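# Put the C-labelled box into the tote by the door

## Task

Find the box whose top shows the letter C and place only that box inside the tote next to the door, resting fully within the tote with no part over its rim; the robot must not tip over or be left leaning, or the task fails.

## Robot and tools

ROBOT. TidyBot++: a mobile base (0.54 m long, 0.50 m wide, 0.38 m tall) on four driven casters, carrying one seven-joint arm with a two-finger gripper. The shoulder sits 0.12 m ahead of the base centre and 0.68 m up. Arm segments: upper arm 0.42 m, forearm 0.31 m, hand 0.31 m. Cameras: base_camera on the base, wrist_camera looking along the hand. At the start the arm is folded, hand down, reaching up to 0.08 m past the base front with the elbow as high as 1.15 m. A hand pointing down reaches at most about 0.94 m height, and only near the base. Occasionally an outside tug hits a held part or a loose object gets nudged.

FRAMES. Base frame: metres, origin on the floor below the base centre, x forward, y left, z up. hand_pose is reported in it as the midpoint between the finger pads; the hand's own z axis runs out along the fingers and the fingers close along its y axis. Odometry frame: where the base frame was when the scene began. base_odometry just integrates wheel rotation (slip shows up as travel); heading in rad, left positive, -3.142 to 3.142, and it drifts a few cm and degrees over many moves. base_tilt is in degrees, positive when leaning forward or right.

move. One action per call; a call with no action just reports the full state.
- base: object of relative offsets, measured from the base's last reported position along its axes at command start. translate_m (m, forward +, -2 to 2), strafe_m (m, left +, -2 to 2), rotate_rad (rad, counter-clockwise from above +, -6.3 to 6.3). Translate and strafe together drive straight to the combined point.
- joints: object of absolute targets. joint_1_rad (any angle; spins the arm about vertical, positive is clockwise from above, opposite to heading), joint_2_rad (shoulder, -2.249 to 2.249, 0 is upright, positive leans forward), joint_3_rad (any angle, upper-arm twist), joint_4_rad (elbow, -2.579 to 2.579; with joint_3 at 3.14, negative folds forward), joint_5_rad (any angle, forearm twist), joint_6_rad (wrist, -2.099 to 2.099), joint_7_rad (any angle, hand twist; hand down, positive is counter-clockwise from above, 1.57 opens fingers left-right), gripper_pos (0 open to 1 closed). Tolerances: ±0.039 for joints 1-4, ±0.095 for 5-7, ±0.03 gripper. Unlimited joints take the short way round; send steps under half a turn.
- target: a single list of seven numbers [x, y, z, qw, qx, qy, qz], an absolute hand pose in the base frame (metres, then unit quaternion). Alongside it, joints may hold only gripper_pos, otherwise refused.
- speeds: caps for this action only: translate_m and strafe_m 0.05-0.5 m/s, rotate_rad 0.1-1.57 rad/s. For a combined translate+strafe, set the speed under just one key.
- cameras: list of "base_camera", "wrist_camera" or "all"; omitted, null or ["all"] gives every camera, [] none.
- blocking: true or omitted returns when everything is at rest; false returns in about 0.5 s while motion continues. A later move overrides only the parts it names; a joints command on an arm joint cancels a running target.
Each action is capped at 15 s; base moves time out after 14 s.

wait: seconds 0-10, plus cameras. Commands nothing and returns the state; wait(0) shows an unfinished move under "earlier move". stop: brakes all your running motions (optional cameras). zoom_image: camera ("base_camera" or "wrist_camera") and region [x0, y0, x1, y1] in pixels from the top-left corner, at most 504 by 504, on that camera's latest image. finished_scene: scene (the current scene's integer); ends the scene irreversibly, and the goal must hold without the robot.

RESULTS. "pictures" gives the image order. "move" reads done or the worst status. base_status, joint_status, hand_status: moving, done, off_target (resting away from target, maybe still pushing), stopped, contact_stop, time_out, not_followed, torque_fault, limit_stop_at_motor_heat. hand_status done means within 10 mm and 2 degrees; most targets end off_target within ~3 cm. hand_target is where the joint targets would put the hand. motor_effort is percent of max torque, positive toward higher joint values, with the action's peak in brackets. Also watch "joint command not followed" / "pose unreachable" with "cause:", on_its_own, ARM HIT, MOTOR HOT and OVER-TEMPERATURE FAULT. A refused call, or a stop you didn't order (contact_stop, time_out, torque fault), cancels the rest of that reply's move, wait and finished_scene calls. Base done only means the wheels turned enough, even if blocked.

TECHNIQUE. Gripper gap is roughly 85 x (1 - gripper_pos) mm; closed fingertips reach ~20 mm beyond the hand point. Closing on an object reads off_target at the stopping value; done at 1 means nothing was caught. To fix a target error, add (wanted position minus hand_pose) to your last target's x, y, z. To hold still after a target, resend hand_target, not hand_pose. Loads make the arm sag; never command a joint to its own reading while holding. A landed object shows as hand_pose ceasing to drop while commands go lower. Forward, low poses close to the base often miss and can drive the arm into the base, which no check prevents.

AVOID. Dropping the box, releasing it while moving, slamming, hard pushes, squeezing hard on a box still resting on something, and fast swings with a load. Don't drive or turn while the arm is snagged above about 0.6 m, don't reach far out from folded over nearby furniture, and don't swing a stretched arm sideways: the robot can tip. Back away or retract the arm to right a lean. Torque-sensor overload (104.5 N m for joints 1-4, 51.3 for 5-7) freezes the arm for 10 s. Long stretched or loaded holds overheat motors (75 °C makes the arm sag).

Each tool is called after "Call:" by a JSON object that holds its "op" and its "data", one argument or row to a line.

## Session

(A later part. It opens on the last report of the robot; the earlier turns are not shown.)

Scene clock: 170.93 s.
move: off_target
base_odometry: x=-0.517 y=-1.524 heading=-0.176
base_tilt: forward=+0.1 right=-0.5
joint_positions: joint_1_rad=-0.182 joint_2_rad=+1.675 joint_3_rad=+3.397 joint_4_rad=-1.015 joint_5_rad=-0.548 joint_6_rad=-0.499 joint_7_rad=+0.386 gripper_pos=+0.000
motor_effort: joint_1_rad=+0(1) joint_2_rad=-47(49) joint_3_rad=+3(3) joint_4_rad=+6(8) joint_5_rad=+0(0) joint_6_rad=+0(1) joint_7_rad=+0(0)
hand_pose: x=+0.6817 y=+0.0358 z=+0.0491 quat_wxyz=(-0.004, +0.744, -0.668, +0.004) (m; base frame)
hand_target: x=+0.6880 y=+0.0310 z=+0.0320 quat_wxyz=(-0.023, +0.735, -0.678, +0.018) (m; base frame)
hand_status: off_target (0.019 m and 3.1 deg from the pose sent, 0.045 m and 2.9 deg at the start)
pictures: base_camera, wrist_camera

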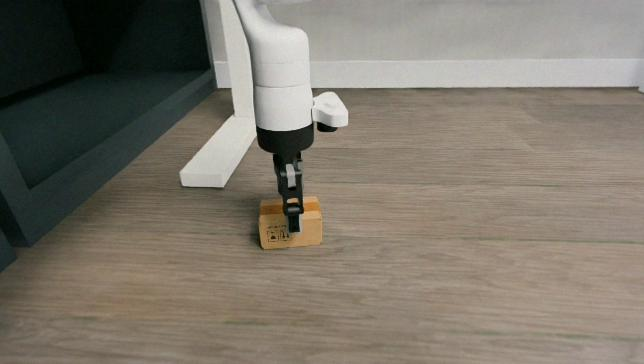

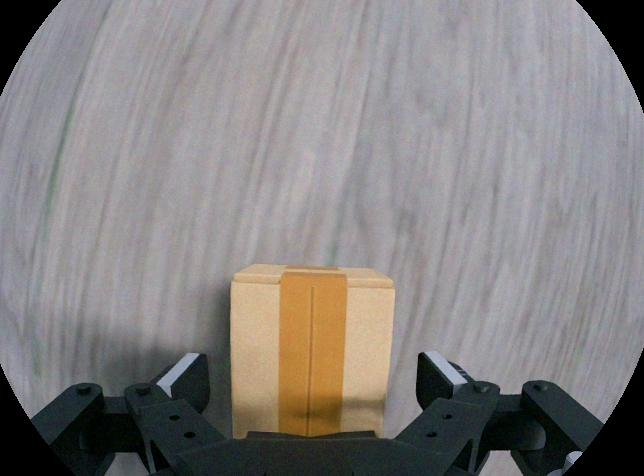

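Call:
{"op": "move", "data": {
  "target": [0.688, 0.031, 0.015, -0.0234, 0.735, -0.678, 0.018],
  "cameras": ["wrist_camera"]
}}

Call:
{"op": "move", "data": {
  "joints": {"gripper_pos": 0.5}
}}

Scene clock: 173.80 s.
move: off_target
motor_effort: joint_1_rad=+1(1) joint_2_rad=-47(49) joint_3_rad=+3(3) joint_4_rad=+7(8) joint_5_rad=+0(1) joint_6_rad=+0(0) joint_7_rad=+0(0)
hand_status: off_target (0.023 m and 2.6 deg from the pose sent, 0.035 m and 3.1 deg at the start)
pictures: wrist_camera

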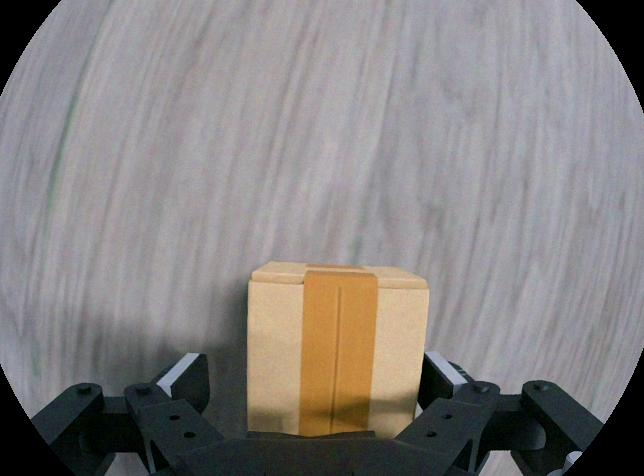

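Scene clock: 174.63 s.
move: off_target
base_odometry: x=-0.517 y=-1.524 heading=-0.176
base_tilt: forward=+0.1 right=-0.4
joint_positions: joint_1_rad=-0.177 joint_2_rad=+1.711 joint_3_rad=+3.395 joint_4_rad=-0.960 joint_5_rad=-0.548 joint_6_rad=-0.499 joint_7_rad=+0.386 gripper_pos=+0.356
joint_status: gripper_pos off_target (ended at +0.356, target +0.500)
motor_effort: joint_1_rad=+0(1) joint_2_rad=-44(48) joint_3_rad=+2(3) joint_4_rad=+7(8) joint_5_rad=-1(1) joint_6_rad=+1(3) joint_7_rad=+0(0)
hand_pose: x=+0.6910 y=+0.0383 z=+0.0369 quat_wxyz=(-0.013, +0.747, -0.665, +0.009) (m; base frame)
pictures: base_camera, wrist_camera

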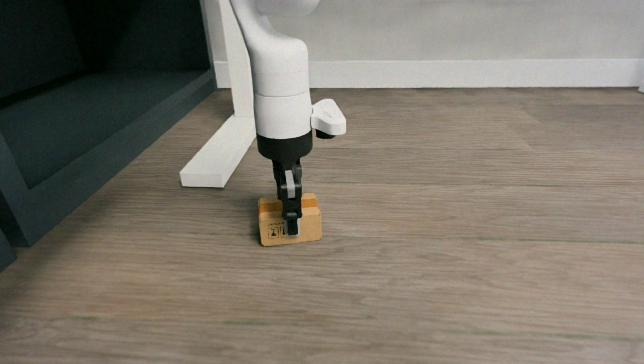

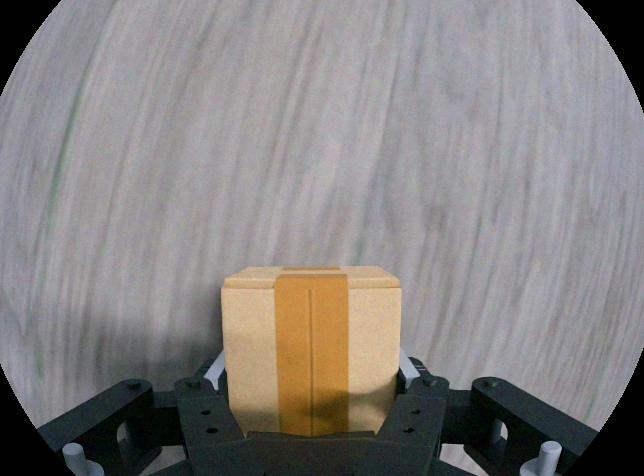

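Call:
{"op": "move", "data": {
  "target": [0.68, 0.031, 0.08, -0.0234, 0.735, -0.678, 0.018],
  "cameras": ["wrist_camera"]
}}

Call:
{"op": "move", "data": {
  "joints": {"gripper_pos": 1.0},
  "base": {"translate_m": -0.35},
  "speeds": {"translate_m": 0.35},
  "cameras": ["base_camera", "wrist_camera"]
}}

Scene clock: 179.63 s.
move: off_target
motor_effort: joint_1_rad=+0(1) joint_2_rad=-47(49) joint_3_rad=+3(3) joint_4_rad=+6(7) joint_5_rad=+0(1) joint_6_rad=+0(2) joint_7_rad=+0(0)
hand_status: off_target (0.016 m and 3.6 deg from the pose sent, 0.045 m and 2.6 deg at the start)
pictures: wrist_camera

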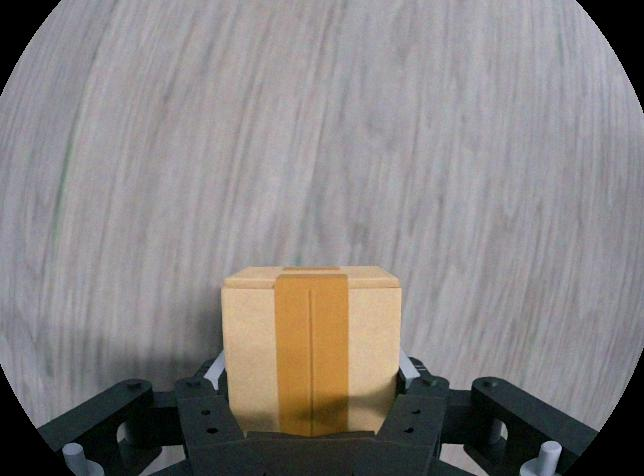

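Scene clock: 181.67 s.
move: off_target
base_odometry: x=-0.862 y=-1.463 heading=-0.176
base_tilt: forward=+0.1 right=-0.4
base_status: done
joint_positions: joint_1_rad=-0.177 joint_2_rad=+1.581 joint_3_rad=+3.389 joint_4_rad=-1.167 joint_5_rad=-0.582 joint_6_rad=-0.466 joint_7_rad=+0.424 gripper_pos=+0.356
joint_status: gripper_pos off_target (ended at +0.356, target +1.000)
motor_effort: joint_1_rad=+0(2) joint_2_rad=-47(49) joint_3_rad=+3(3) joint_4_rad=+6(7) joint_5_rad=+0(1) joint_6_rad=+0(1) joint_7_rad=+0(1)
hand_pose: x=+0.6633 y=+0.0270 z=+0.0817 quat_wxyz=(+0.001, +0.732, -0.682, -0.002) (m; base frame)
pictures: base_camera, wrist_camera

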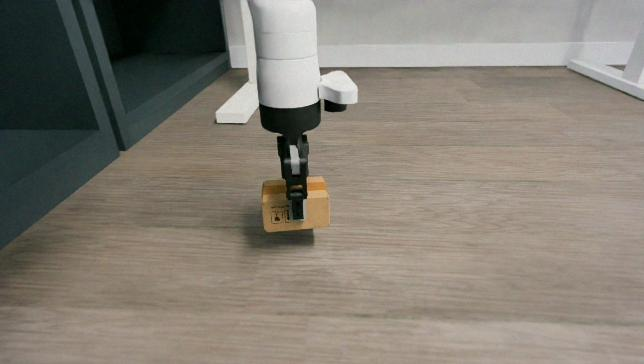

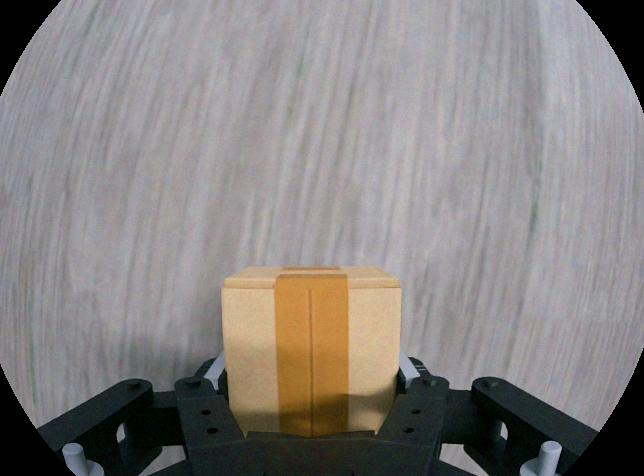

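Call:
{"op": "move", "data": {
  "base": {"translate_m": -1.1, "strafe_m": -0.4},
  "target": [0.52, 0.0, 0.65, 0, 0.7071, -0.7071, 0]
}}

Call:
{"op": "move", "data": {
  "base": {"rotate_rad": 1.54},
  "joints": {"joint_1_rad": 0, "joint_2_rad": -0.3, "joint_3_rad": 3.14, "joint_4_rad": -2.0, "joint_5_rad": 0, "joint_6_rad": -1.25, "joint_7_rad": 0.0}
}}

Scene clock: 201.33 s.
move: off_target
base_status: done
motor_effort: joint_1_rad=+0(2) joint_2_rad=-28(51) joint_3_rad=+0(4) joint_4_rad=+16(17) joint_5_rad=-1(1) joint_6_rad=+1(1) joint_7_rad=+0(1)
hand_status: off_target (0.028 m and 5.2 deg from the pose sent, 0.587 m and 4.1 deg at the start)

Scene clock: 203.77 s.
move: done
base_odometry: x=-2.015 y=-1.663 heading=+1.363
base_tilt: forward=+0.1 right=-0.4
base_status: done
joint_positions: joint_1_rad=-0.023 joint_2_rad=-0.281 joint_3_rad=+3.158 joint_4_rad=-1.988 joint_5_rad=-0.038 joint_6_rad=-1.176 joint_7_rad=+0.055 gripper_pos=+0.356
joint_status: all done
motor_effort: joint_1_rad=+0(4) joint_2_rad=-9(30) joint_3_rad=-1(2) joint_4_rad=+18(19) joint_5_rad=-1(2) joint_6_rad=+2(3) joint_7_rad=+0(1)
hand_pose: x=+0.3933 y=+0.0137 z=+0.7425 quat_wxyz=(-0.103, +0.719, -0.683, +0.079) (m; base frame)
pictures: base_camera, wrist_camera

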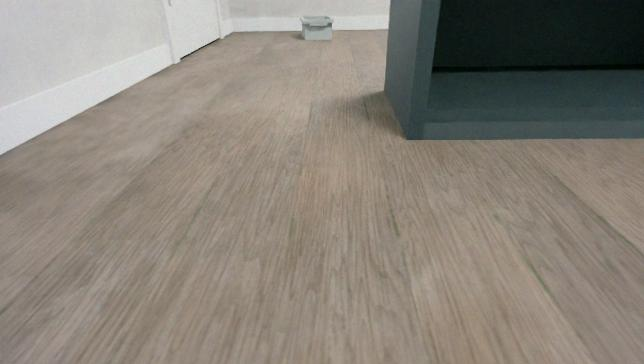

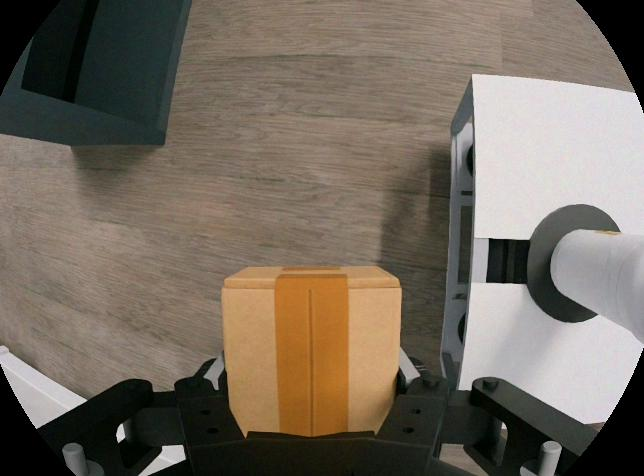

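Call:
{"op": "move", "data": {
  "base": {"translate_m": 0.55, "strafe_m": 0.2},
  "cameras": ["base_camera"]
}}

Call:
{"op": "move", "data": {
  "base": {"translate_m": 0.75}
}}

Scene clock: 210.60 s.
move: done
base_status: done
motor_effort: joint_1_rad=+1(1) joint_2_rad=-9(11) joint_3_rad=+0(1) joint_4_rad=+18(19) joint_5_rad=-1(1) joint_6_rad=+2(3) joint_7_rad=+0(1)
pictures: base_camera

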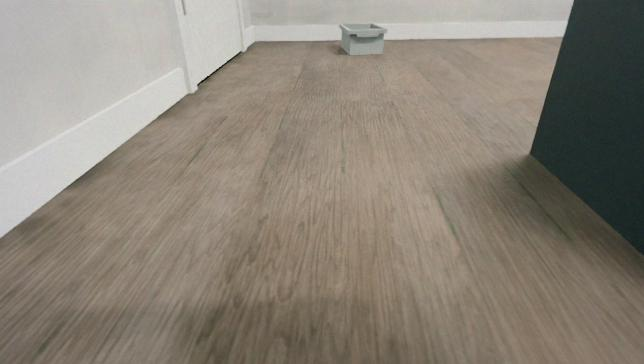

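Scene clock: 213.43 s.
move: done
base_odometry: x=-1.943 y=-0.350 heading=+1.364
base_tilt: forward=+0.1 right=-0.5
base_status: done
joint_positions: joint_1_rad=-0.021 joint_2_rad=-0.290 joint_3_rad=+3.158 joint_4_rad=-1.992 joint_5_rad=-0.036 joint_6_rad=-1.182 joint_7_rad=+0.055 gripper_pos=+0.356
motor_effort: joint_1_rad=+1(1) joint_2_rad=-9(11) joint_3_rad=+0(1) joint_4_rad=+18(19) joint_5_rad=+0(1) joint_6_rad=+2(3) joint_7_rad=+0(1)
hand_pose: x=+0.3897 y=+0.0128 z=+0.7431 quat_wxyz=(-0.103, +0.719, -0.683, +0.079) (m; base frame)
pictures: base_camera, wrist_camera

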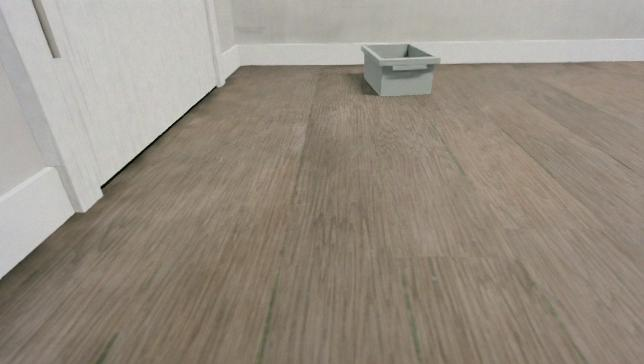

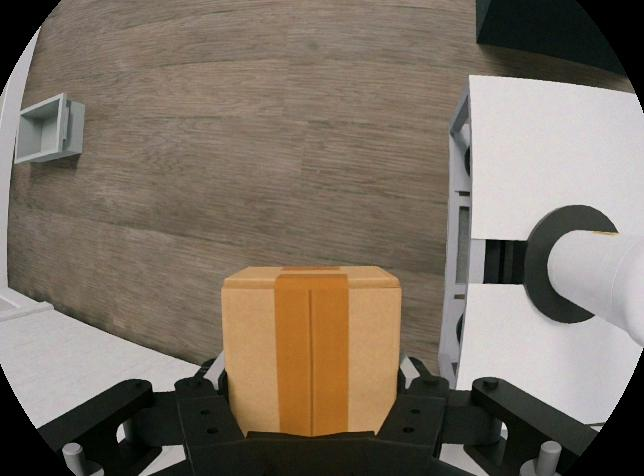

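Call:
{"op": "move", "data": {
  "base": {"translate_m": 0.95, "strafe_m": -0.2},
  "target": [0.55, -0.03, 0.42, 0, 0.758, -0.652, 0]
}}

Scene clock: 222.13 s.
move: off_target
base_odometry: x=-1.552 y=+0.539 heading=+1.365
base_tilt: forward=+0.1 right=-0.5
base_status: done
joint_positions: joint_1_rad=-0.143 joint_2_rad=+0.698 joint_3_rad=+3.467 joint_4_rad=-1.924 joint_5_rad=-0.389 joint_6_rad=-0.651 joint_7_rad=+0.560 gripper_pos=+0.356
motor_effort: joint_1_rad=+1(2) joint_2_rad=-34(36) joint_3_rad=+2(3) joint_4_rad=+8(19) joint_5_rad=+0(1) joint_6_rad=-1(3) joint_7_rad=+0(1)
hand_pose: x=+0.5266 y=-0.0230 z=+0.4283 quat_wxyz=(+0.009, +0.748, -0.663, -0.034) (m; base frame)
hand_target: x=+0.5500 y=-0.0300 z=+0.4200 quat_wxyz=(+0.000, +0.758, -0.652, +0.000) (m; base frame)
hand_status: off_target (0.026 m and 4.4 deg from the pose sent, 0.363 m and 16.0 deg at the start)
pictures: base_camera, wrist_camera

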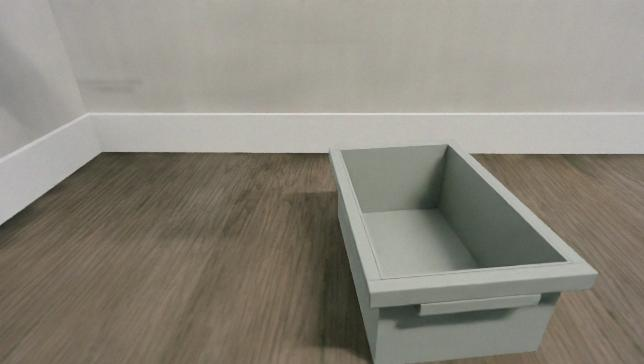

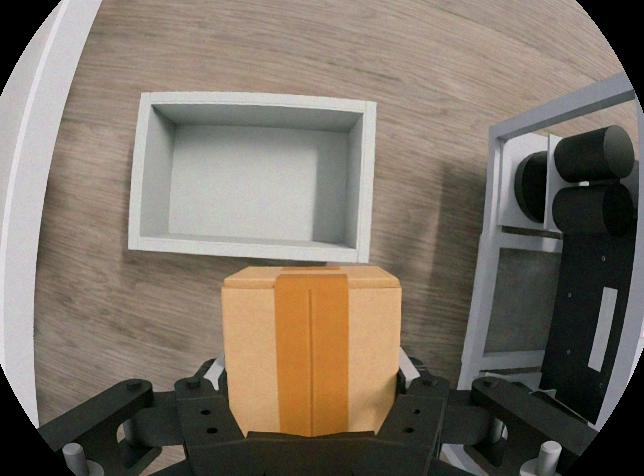

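Call:
{"op": "move", "data": {
  "target": [0.605, -0.138, 0.25, -0.0092, 0.743, -0.669, 0.0341]
}}

Scene clock: 236.27 s.
move: off_target
base_odometry: x=-1.552 y=+0.539 heading=+1.365
base_tilt: forward=+0.1 right=-0.5
joint_positions: joint_1_rad=+0.123 joint_2_rad=+1.119 joint_3_rad=+3.368 joint_4_rad=-1.697 joint_5_rad=-0.549 joint_6_rad=-0.385 joint_7_rad=+0.828 gripper_pos=+0.356
motor_effort: joint_1_rad=+1(2) joint_2_rad=-42(44) joint_3_rad=+3(4) joint_4_rad=+5(8) joint_5_rad=+0(1) joint_6_rad=+0(1) joint_7_rad=+0(0)
hand_pose: x=+0.5845 y=-0.1292 z=+0.2609 quat_wxyz=(+0.002, +0.738, -0.675, +0.003) (m; base frame)
hand_target: x=+0.6050 y=-0.1380 z=+0.2500 quat_wxyz=(-0.009, +0.743, -0.669, +0.034) (m; base frame)
hand_status: off_target (0.025 m and 3.9 deg from the pose sent, 0.226 m and 8.1 deg at the start)
pictures: base_camera, wrist_camera

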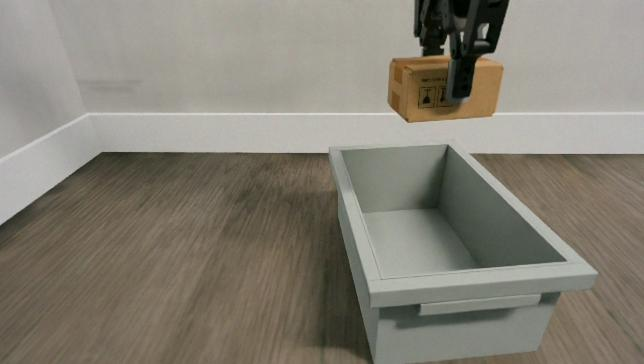

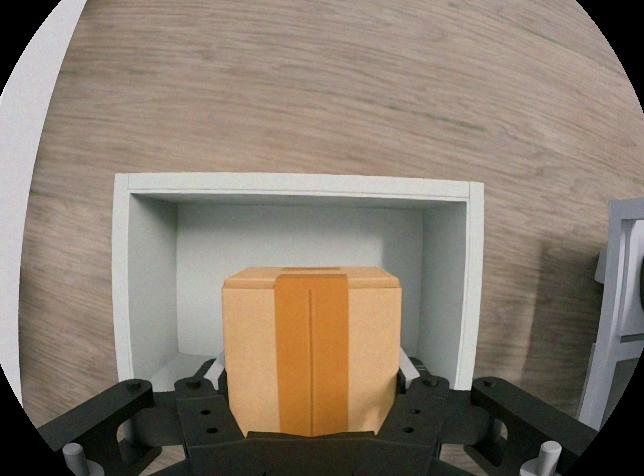

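Call:
{"op": "move", "data": {
  "target": [0.614, -0.147, 0.13, -0.0092, 0.743, -0.669, 0.0341]
}}

Call:
{"op": "move", "data": {
  "target": [0.614, -0.147, 0.07, -0.0092, 0.743, -0.669, 0.0341]
}}

Scene clock: 241.00 s.
move: off_target
motor_effort: joint_1_rad=+0(2) joint_2_rad=-44(47) joint_3_rad=+2(3) joint_4_rad=+4(6) joint_5_rad=+0(1) joint_6_rad=+0(0) joint_7_rad=+0(0)
hand_status: off_target (0.022 m and 3.8 deg from the pose sent, 0.135 m and 3.9 deg at the start)

Scene clock: 242.33 s.
move: off_target
base_odometry: x=-1.552 y=+0.539 heading=+1.365
base_tilt: forward=+0.1 right=-0.4
joint_positions: joint_1_rad=+0.178 joint_2_rad=+1.539 joint_3_rad=+3.297 joint_4_rad=-1.360 joint_5_rad=-0.571 joint_6_rad=-0.273 joint_7_rad=+0.852 gripper_pos=+0.356
motor_effort: joint_1_rad=+0(1) joint_2_rad=-45(48) joint_3_rad=+1(2) joint_4_rad=+4(5) joint_5_rad=-1(1) joint_6_rad=+0(1) joint_7_rad=+0(0)
hand_pose: x=+0.6017 y=-0.1369 z=+0.0803 quat_wxyz=(+0.001, +0.747, -0.665, +0.007) (m; base frame)
hand_target: x=+0.6140 y=-0.1470 z=+0.0700 quat_wxyz=(-0.009, +0.743, -0.669, +0.034) (m; base frame)
hand_status: off_target (0.019 m and 3.4 deg from the pose sent, 0.072 m and 3.8 deg at the start)
pictures: base_camera, wrist_camera

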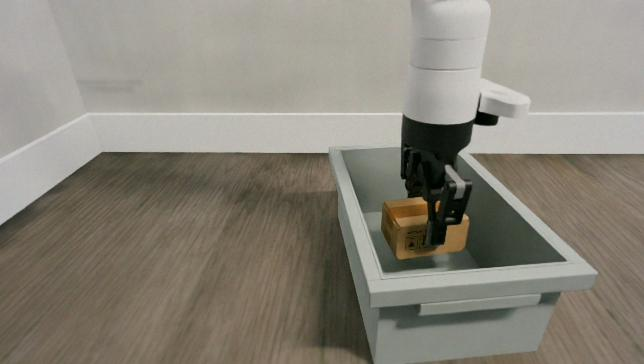

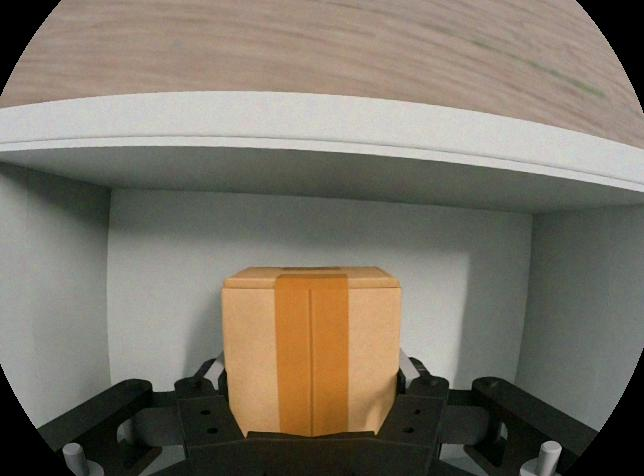

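Call:
{"op": "move", "data": {
  "target": [0.612, -0.147, 0.046, -0.0092, 0.743, -0.669, 0.0341],
  "cameras": []
}}

Call:
{"op": "move", "data": {
  "target": [0.611, -0.147, 0.037, -0.0092, 0.743, -0.669, 0.0341],
  "cameras": ["base_camera"]
}}

Call:
{"op": "zoom_image", "data": {
  "camera": "base_camera",
  "region": [340, 180, 520, 310]
}}

Scene clock: 245.53 s.
move: off_target
motor_effort: joint_1_rad=+0(1) joint_2_rad=-45(47) joint_3_rad=+1(2) joint_4_rad=+4(5) joint_5_rad=+0(1) joint_6_rad=+0(1) joint_7_rad=+0(0)
hand_status: off_target (0.017 m and 2.9 deg from the pose sent, 0.037 m and 3.4 deg at the start)
pictures: none

Scene clock: 246.17 s.
move: off_target
base_odometry: x=-1.552 y=+0.539 heading=+1.365
base_tilt: forward=+0.1 right=-0.4
joint_positions: joint_1_rad=+0.183 joint_2_rad=+1.606 joint_3_rad=+3.294 joint_4_rad=-1.287 joint_5_rad=-0.572 joint_6_rad=-0.266 joint_7_rad=+0.852 gripper_pos=+0.356
motor_effort: joint_1_rad=+0(1) joint_2_rad=-45(46) joint_3_rad=+1(2) joint_4_rad=+4(5) joint_5_rad=+0(1) joint_6_rad=+0(1) joint_7_rad=+0(0)
hand_pose: x=+0.6071 y=-0.1386 z=+0.0526 quat_wxyz=(-0.002, +0.749, -0.662, +0.012) (m; base frame)
hand_target: x=+0.6110 y=-0.1470 z=+0.0370 quat_wxyz=(-0.009, +0.743, -0.669, +0.034) (m; base frame)
hand_status: off_target (0.018 m and 2.8 deg from the pose sent, 0.025 m and 2.9 deg at the start)
pictures: base_camera

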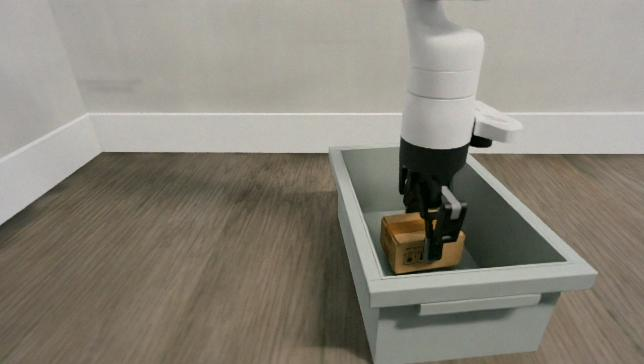

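Scaled by 2.800.

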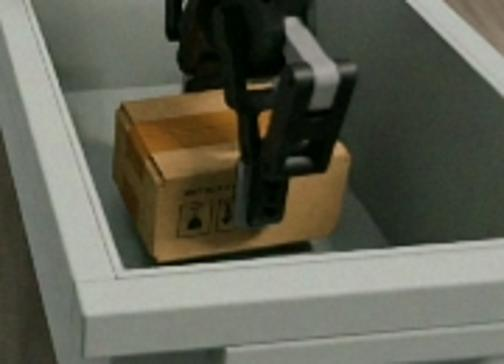

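Call:
{"op": "move", "data": {
  "target": [0.609, -0.147, 0.028, -0.0092, 0.743, -0.669, 0.0341],
  "cameras": ["base_camera"]
}}

Call:
{"op": "move", "data": {
  "target": [0.608, -0.147, 0.021, -0.0092, 0.743, -0.669, 0.0341],
  "cameras": ["base_camera"]
}}

Scene clock: 248.57 s.
move: off_target
motor_effort: joint_1_rad=+0(1) joint_2_rad=-44(46) joint_3_rad=+1(2) joint_4_rad=+4(5) joint_5_rad=-1(1) joint_6_rad=+0(0) joint_7_rad=+0(0)
hand_status: off_target (0.018 m and 2.8 deg from the pose sent, 0.026 m and 2.8 deg at the start)
pictures: base_camera

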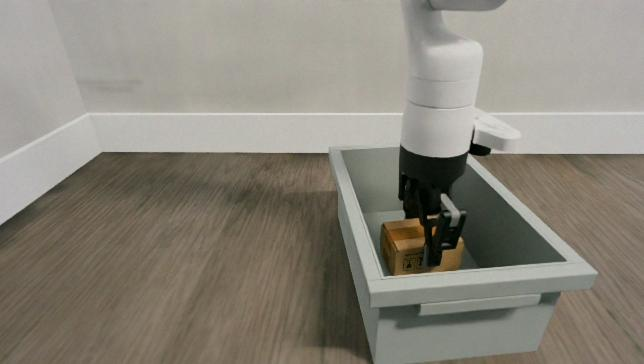

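Scene clock: 249.33 s.
move: off_target
base_odometry: x=-1.552 y=+0.539 heading=+1.365
base_tilt: forward=+0.1 right=-0.4
joint_positions: joint_1_rad=+0.188 joint_2_rad=+1.636 joint_3_rad=+3.290 joint_4_rad=-1.257 joint_5_rad=-0.572 joint_6_rad=-0.260 joint_7_rad=+0.852 gripper_pos=+0.356
motor_effort: joint_1_rad=+0(1) joint_2_rad=-40(45) joint_3_rad=+1(2) joint_4_rad=+5(6) joint_5_rad=-1(1) joint_6_rad=+2(3) joint_7_rad=+0(1)
hand_pose: x=+0.6081 y=-0.1393 z=+0.0401 quat_wxyz=(-0.004, +0.749, -0.663, +0.014) (m; base frame)
hand_target: x=+0.6080 y=-0.1470 z=+0.0210 quat_wxyz=(-0.009, +0.743, -0.669, +0.034) (m; base frame)
hand_status: off_target (0.021 m and 2.6 deg from the pose sent, 0.024 m and 2.8 deg at the start)
pictures: base_camera

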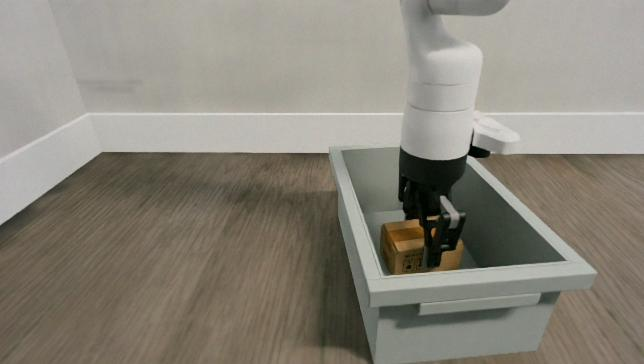

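Call:
{"op": "move", "data": {
  "joints": {"gripper_pos": 0.05},
  "cameras": []
}}

Call:
{"op": "move", "data": {
  "target": [0.603, -0.147, 0.15, -0.0092, 0.743, -0.669, 0.0341],
  "cameras": []
}}

Call:
{"op": "move", "data": {
  "target": [0.57, -0.147, 0.35, -0.0092, 0.743, -0.669, 0.0341]
}}

Scene clock: 252.67 s.
move: done
joint_status: all done
motor_effort: joint_1_rad=+1(1) joint_2_rad=-44(45) joint_3_rad=+1(2) joint_4_rad=+4(5) joint_5_rad=+0(1) joint_6_rad=+0(2) joint_7_rad=+0(0)
pictures: none

Scene clock: 254.20 s.
move: done
motor_effort: joint_1_rad=+0(1) joint_2_rad=-43(46) joint_3_rad=+1(2) joint_4_rad=+4(5) joint_5_rad=+0(1) joint_6_rad=+0(1) joint_7_rad=+0(0)
hand_status: done (0.008 m and 1.8 deg from the pose sent, 0.113 m and 2.4 deg at the start)
pictures: none

Scene clock: 255.87 s.
move: off_target
base_odometry: x=-1.552 y=+0.539 heading=+1.365
base_tilt: forward=+0.1 right=-0.4
joint_positions: joint_1_rad=+0.155 joint_2_rad=+0.900 joint_3_rad=+3.384 joint_4_rad=-1.834 joint_5_rad=-0.568 joint_6_rad=-0.318 joint_7_rad=+0.878 gripper_pos=+0.050
motor_effort: joint_1_rad=-1(1) joint_2_rad=-39(46) joint_3_rad=+2(3) joint_4_rad=+7(8) joint_5_rad=-1(1) joint_6_rad=+1(2) joint_7_rad=+0(0)
hand_pose: x=+0.5953 y=-0.1600 z=+0.3514 quat_wxyz=(-0.024, +0.723, -0.686, +0.071) (m; base frame)
hand_target: x=+0.5700 y=-0.1470 z=+0.3500 quat_wxyz=(-0.009, +0.743, -0.669, +0.034) (m; base frame)
hand_status: off_target (0.029 m and 5.4 deg from the pose sent, 0.197 m and 1.8 deg at the start)
pictures: base_camera, wrist_camera

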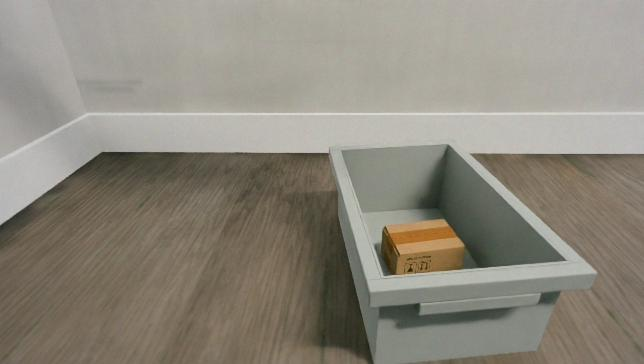

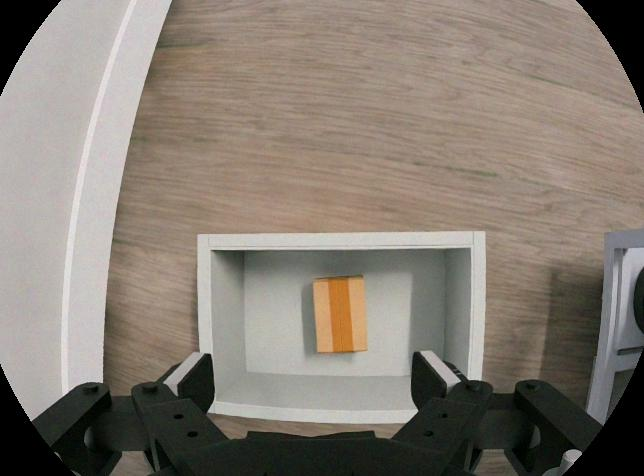

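Call:
{"op": "finished_scene", "data": {
  "scene": 3
}}

The scene is finished: the task was done.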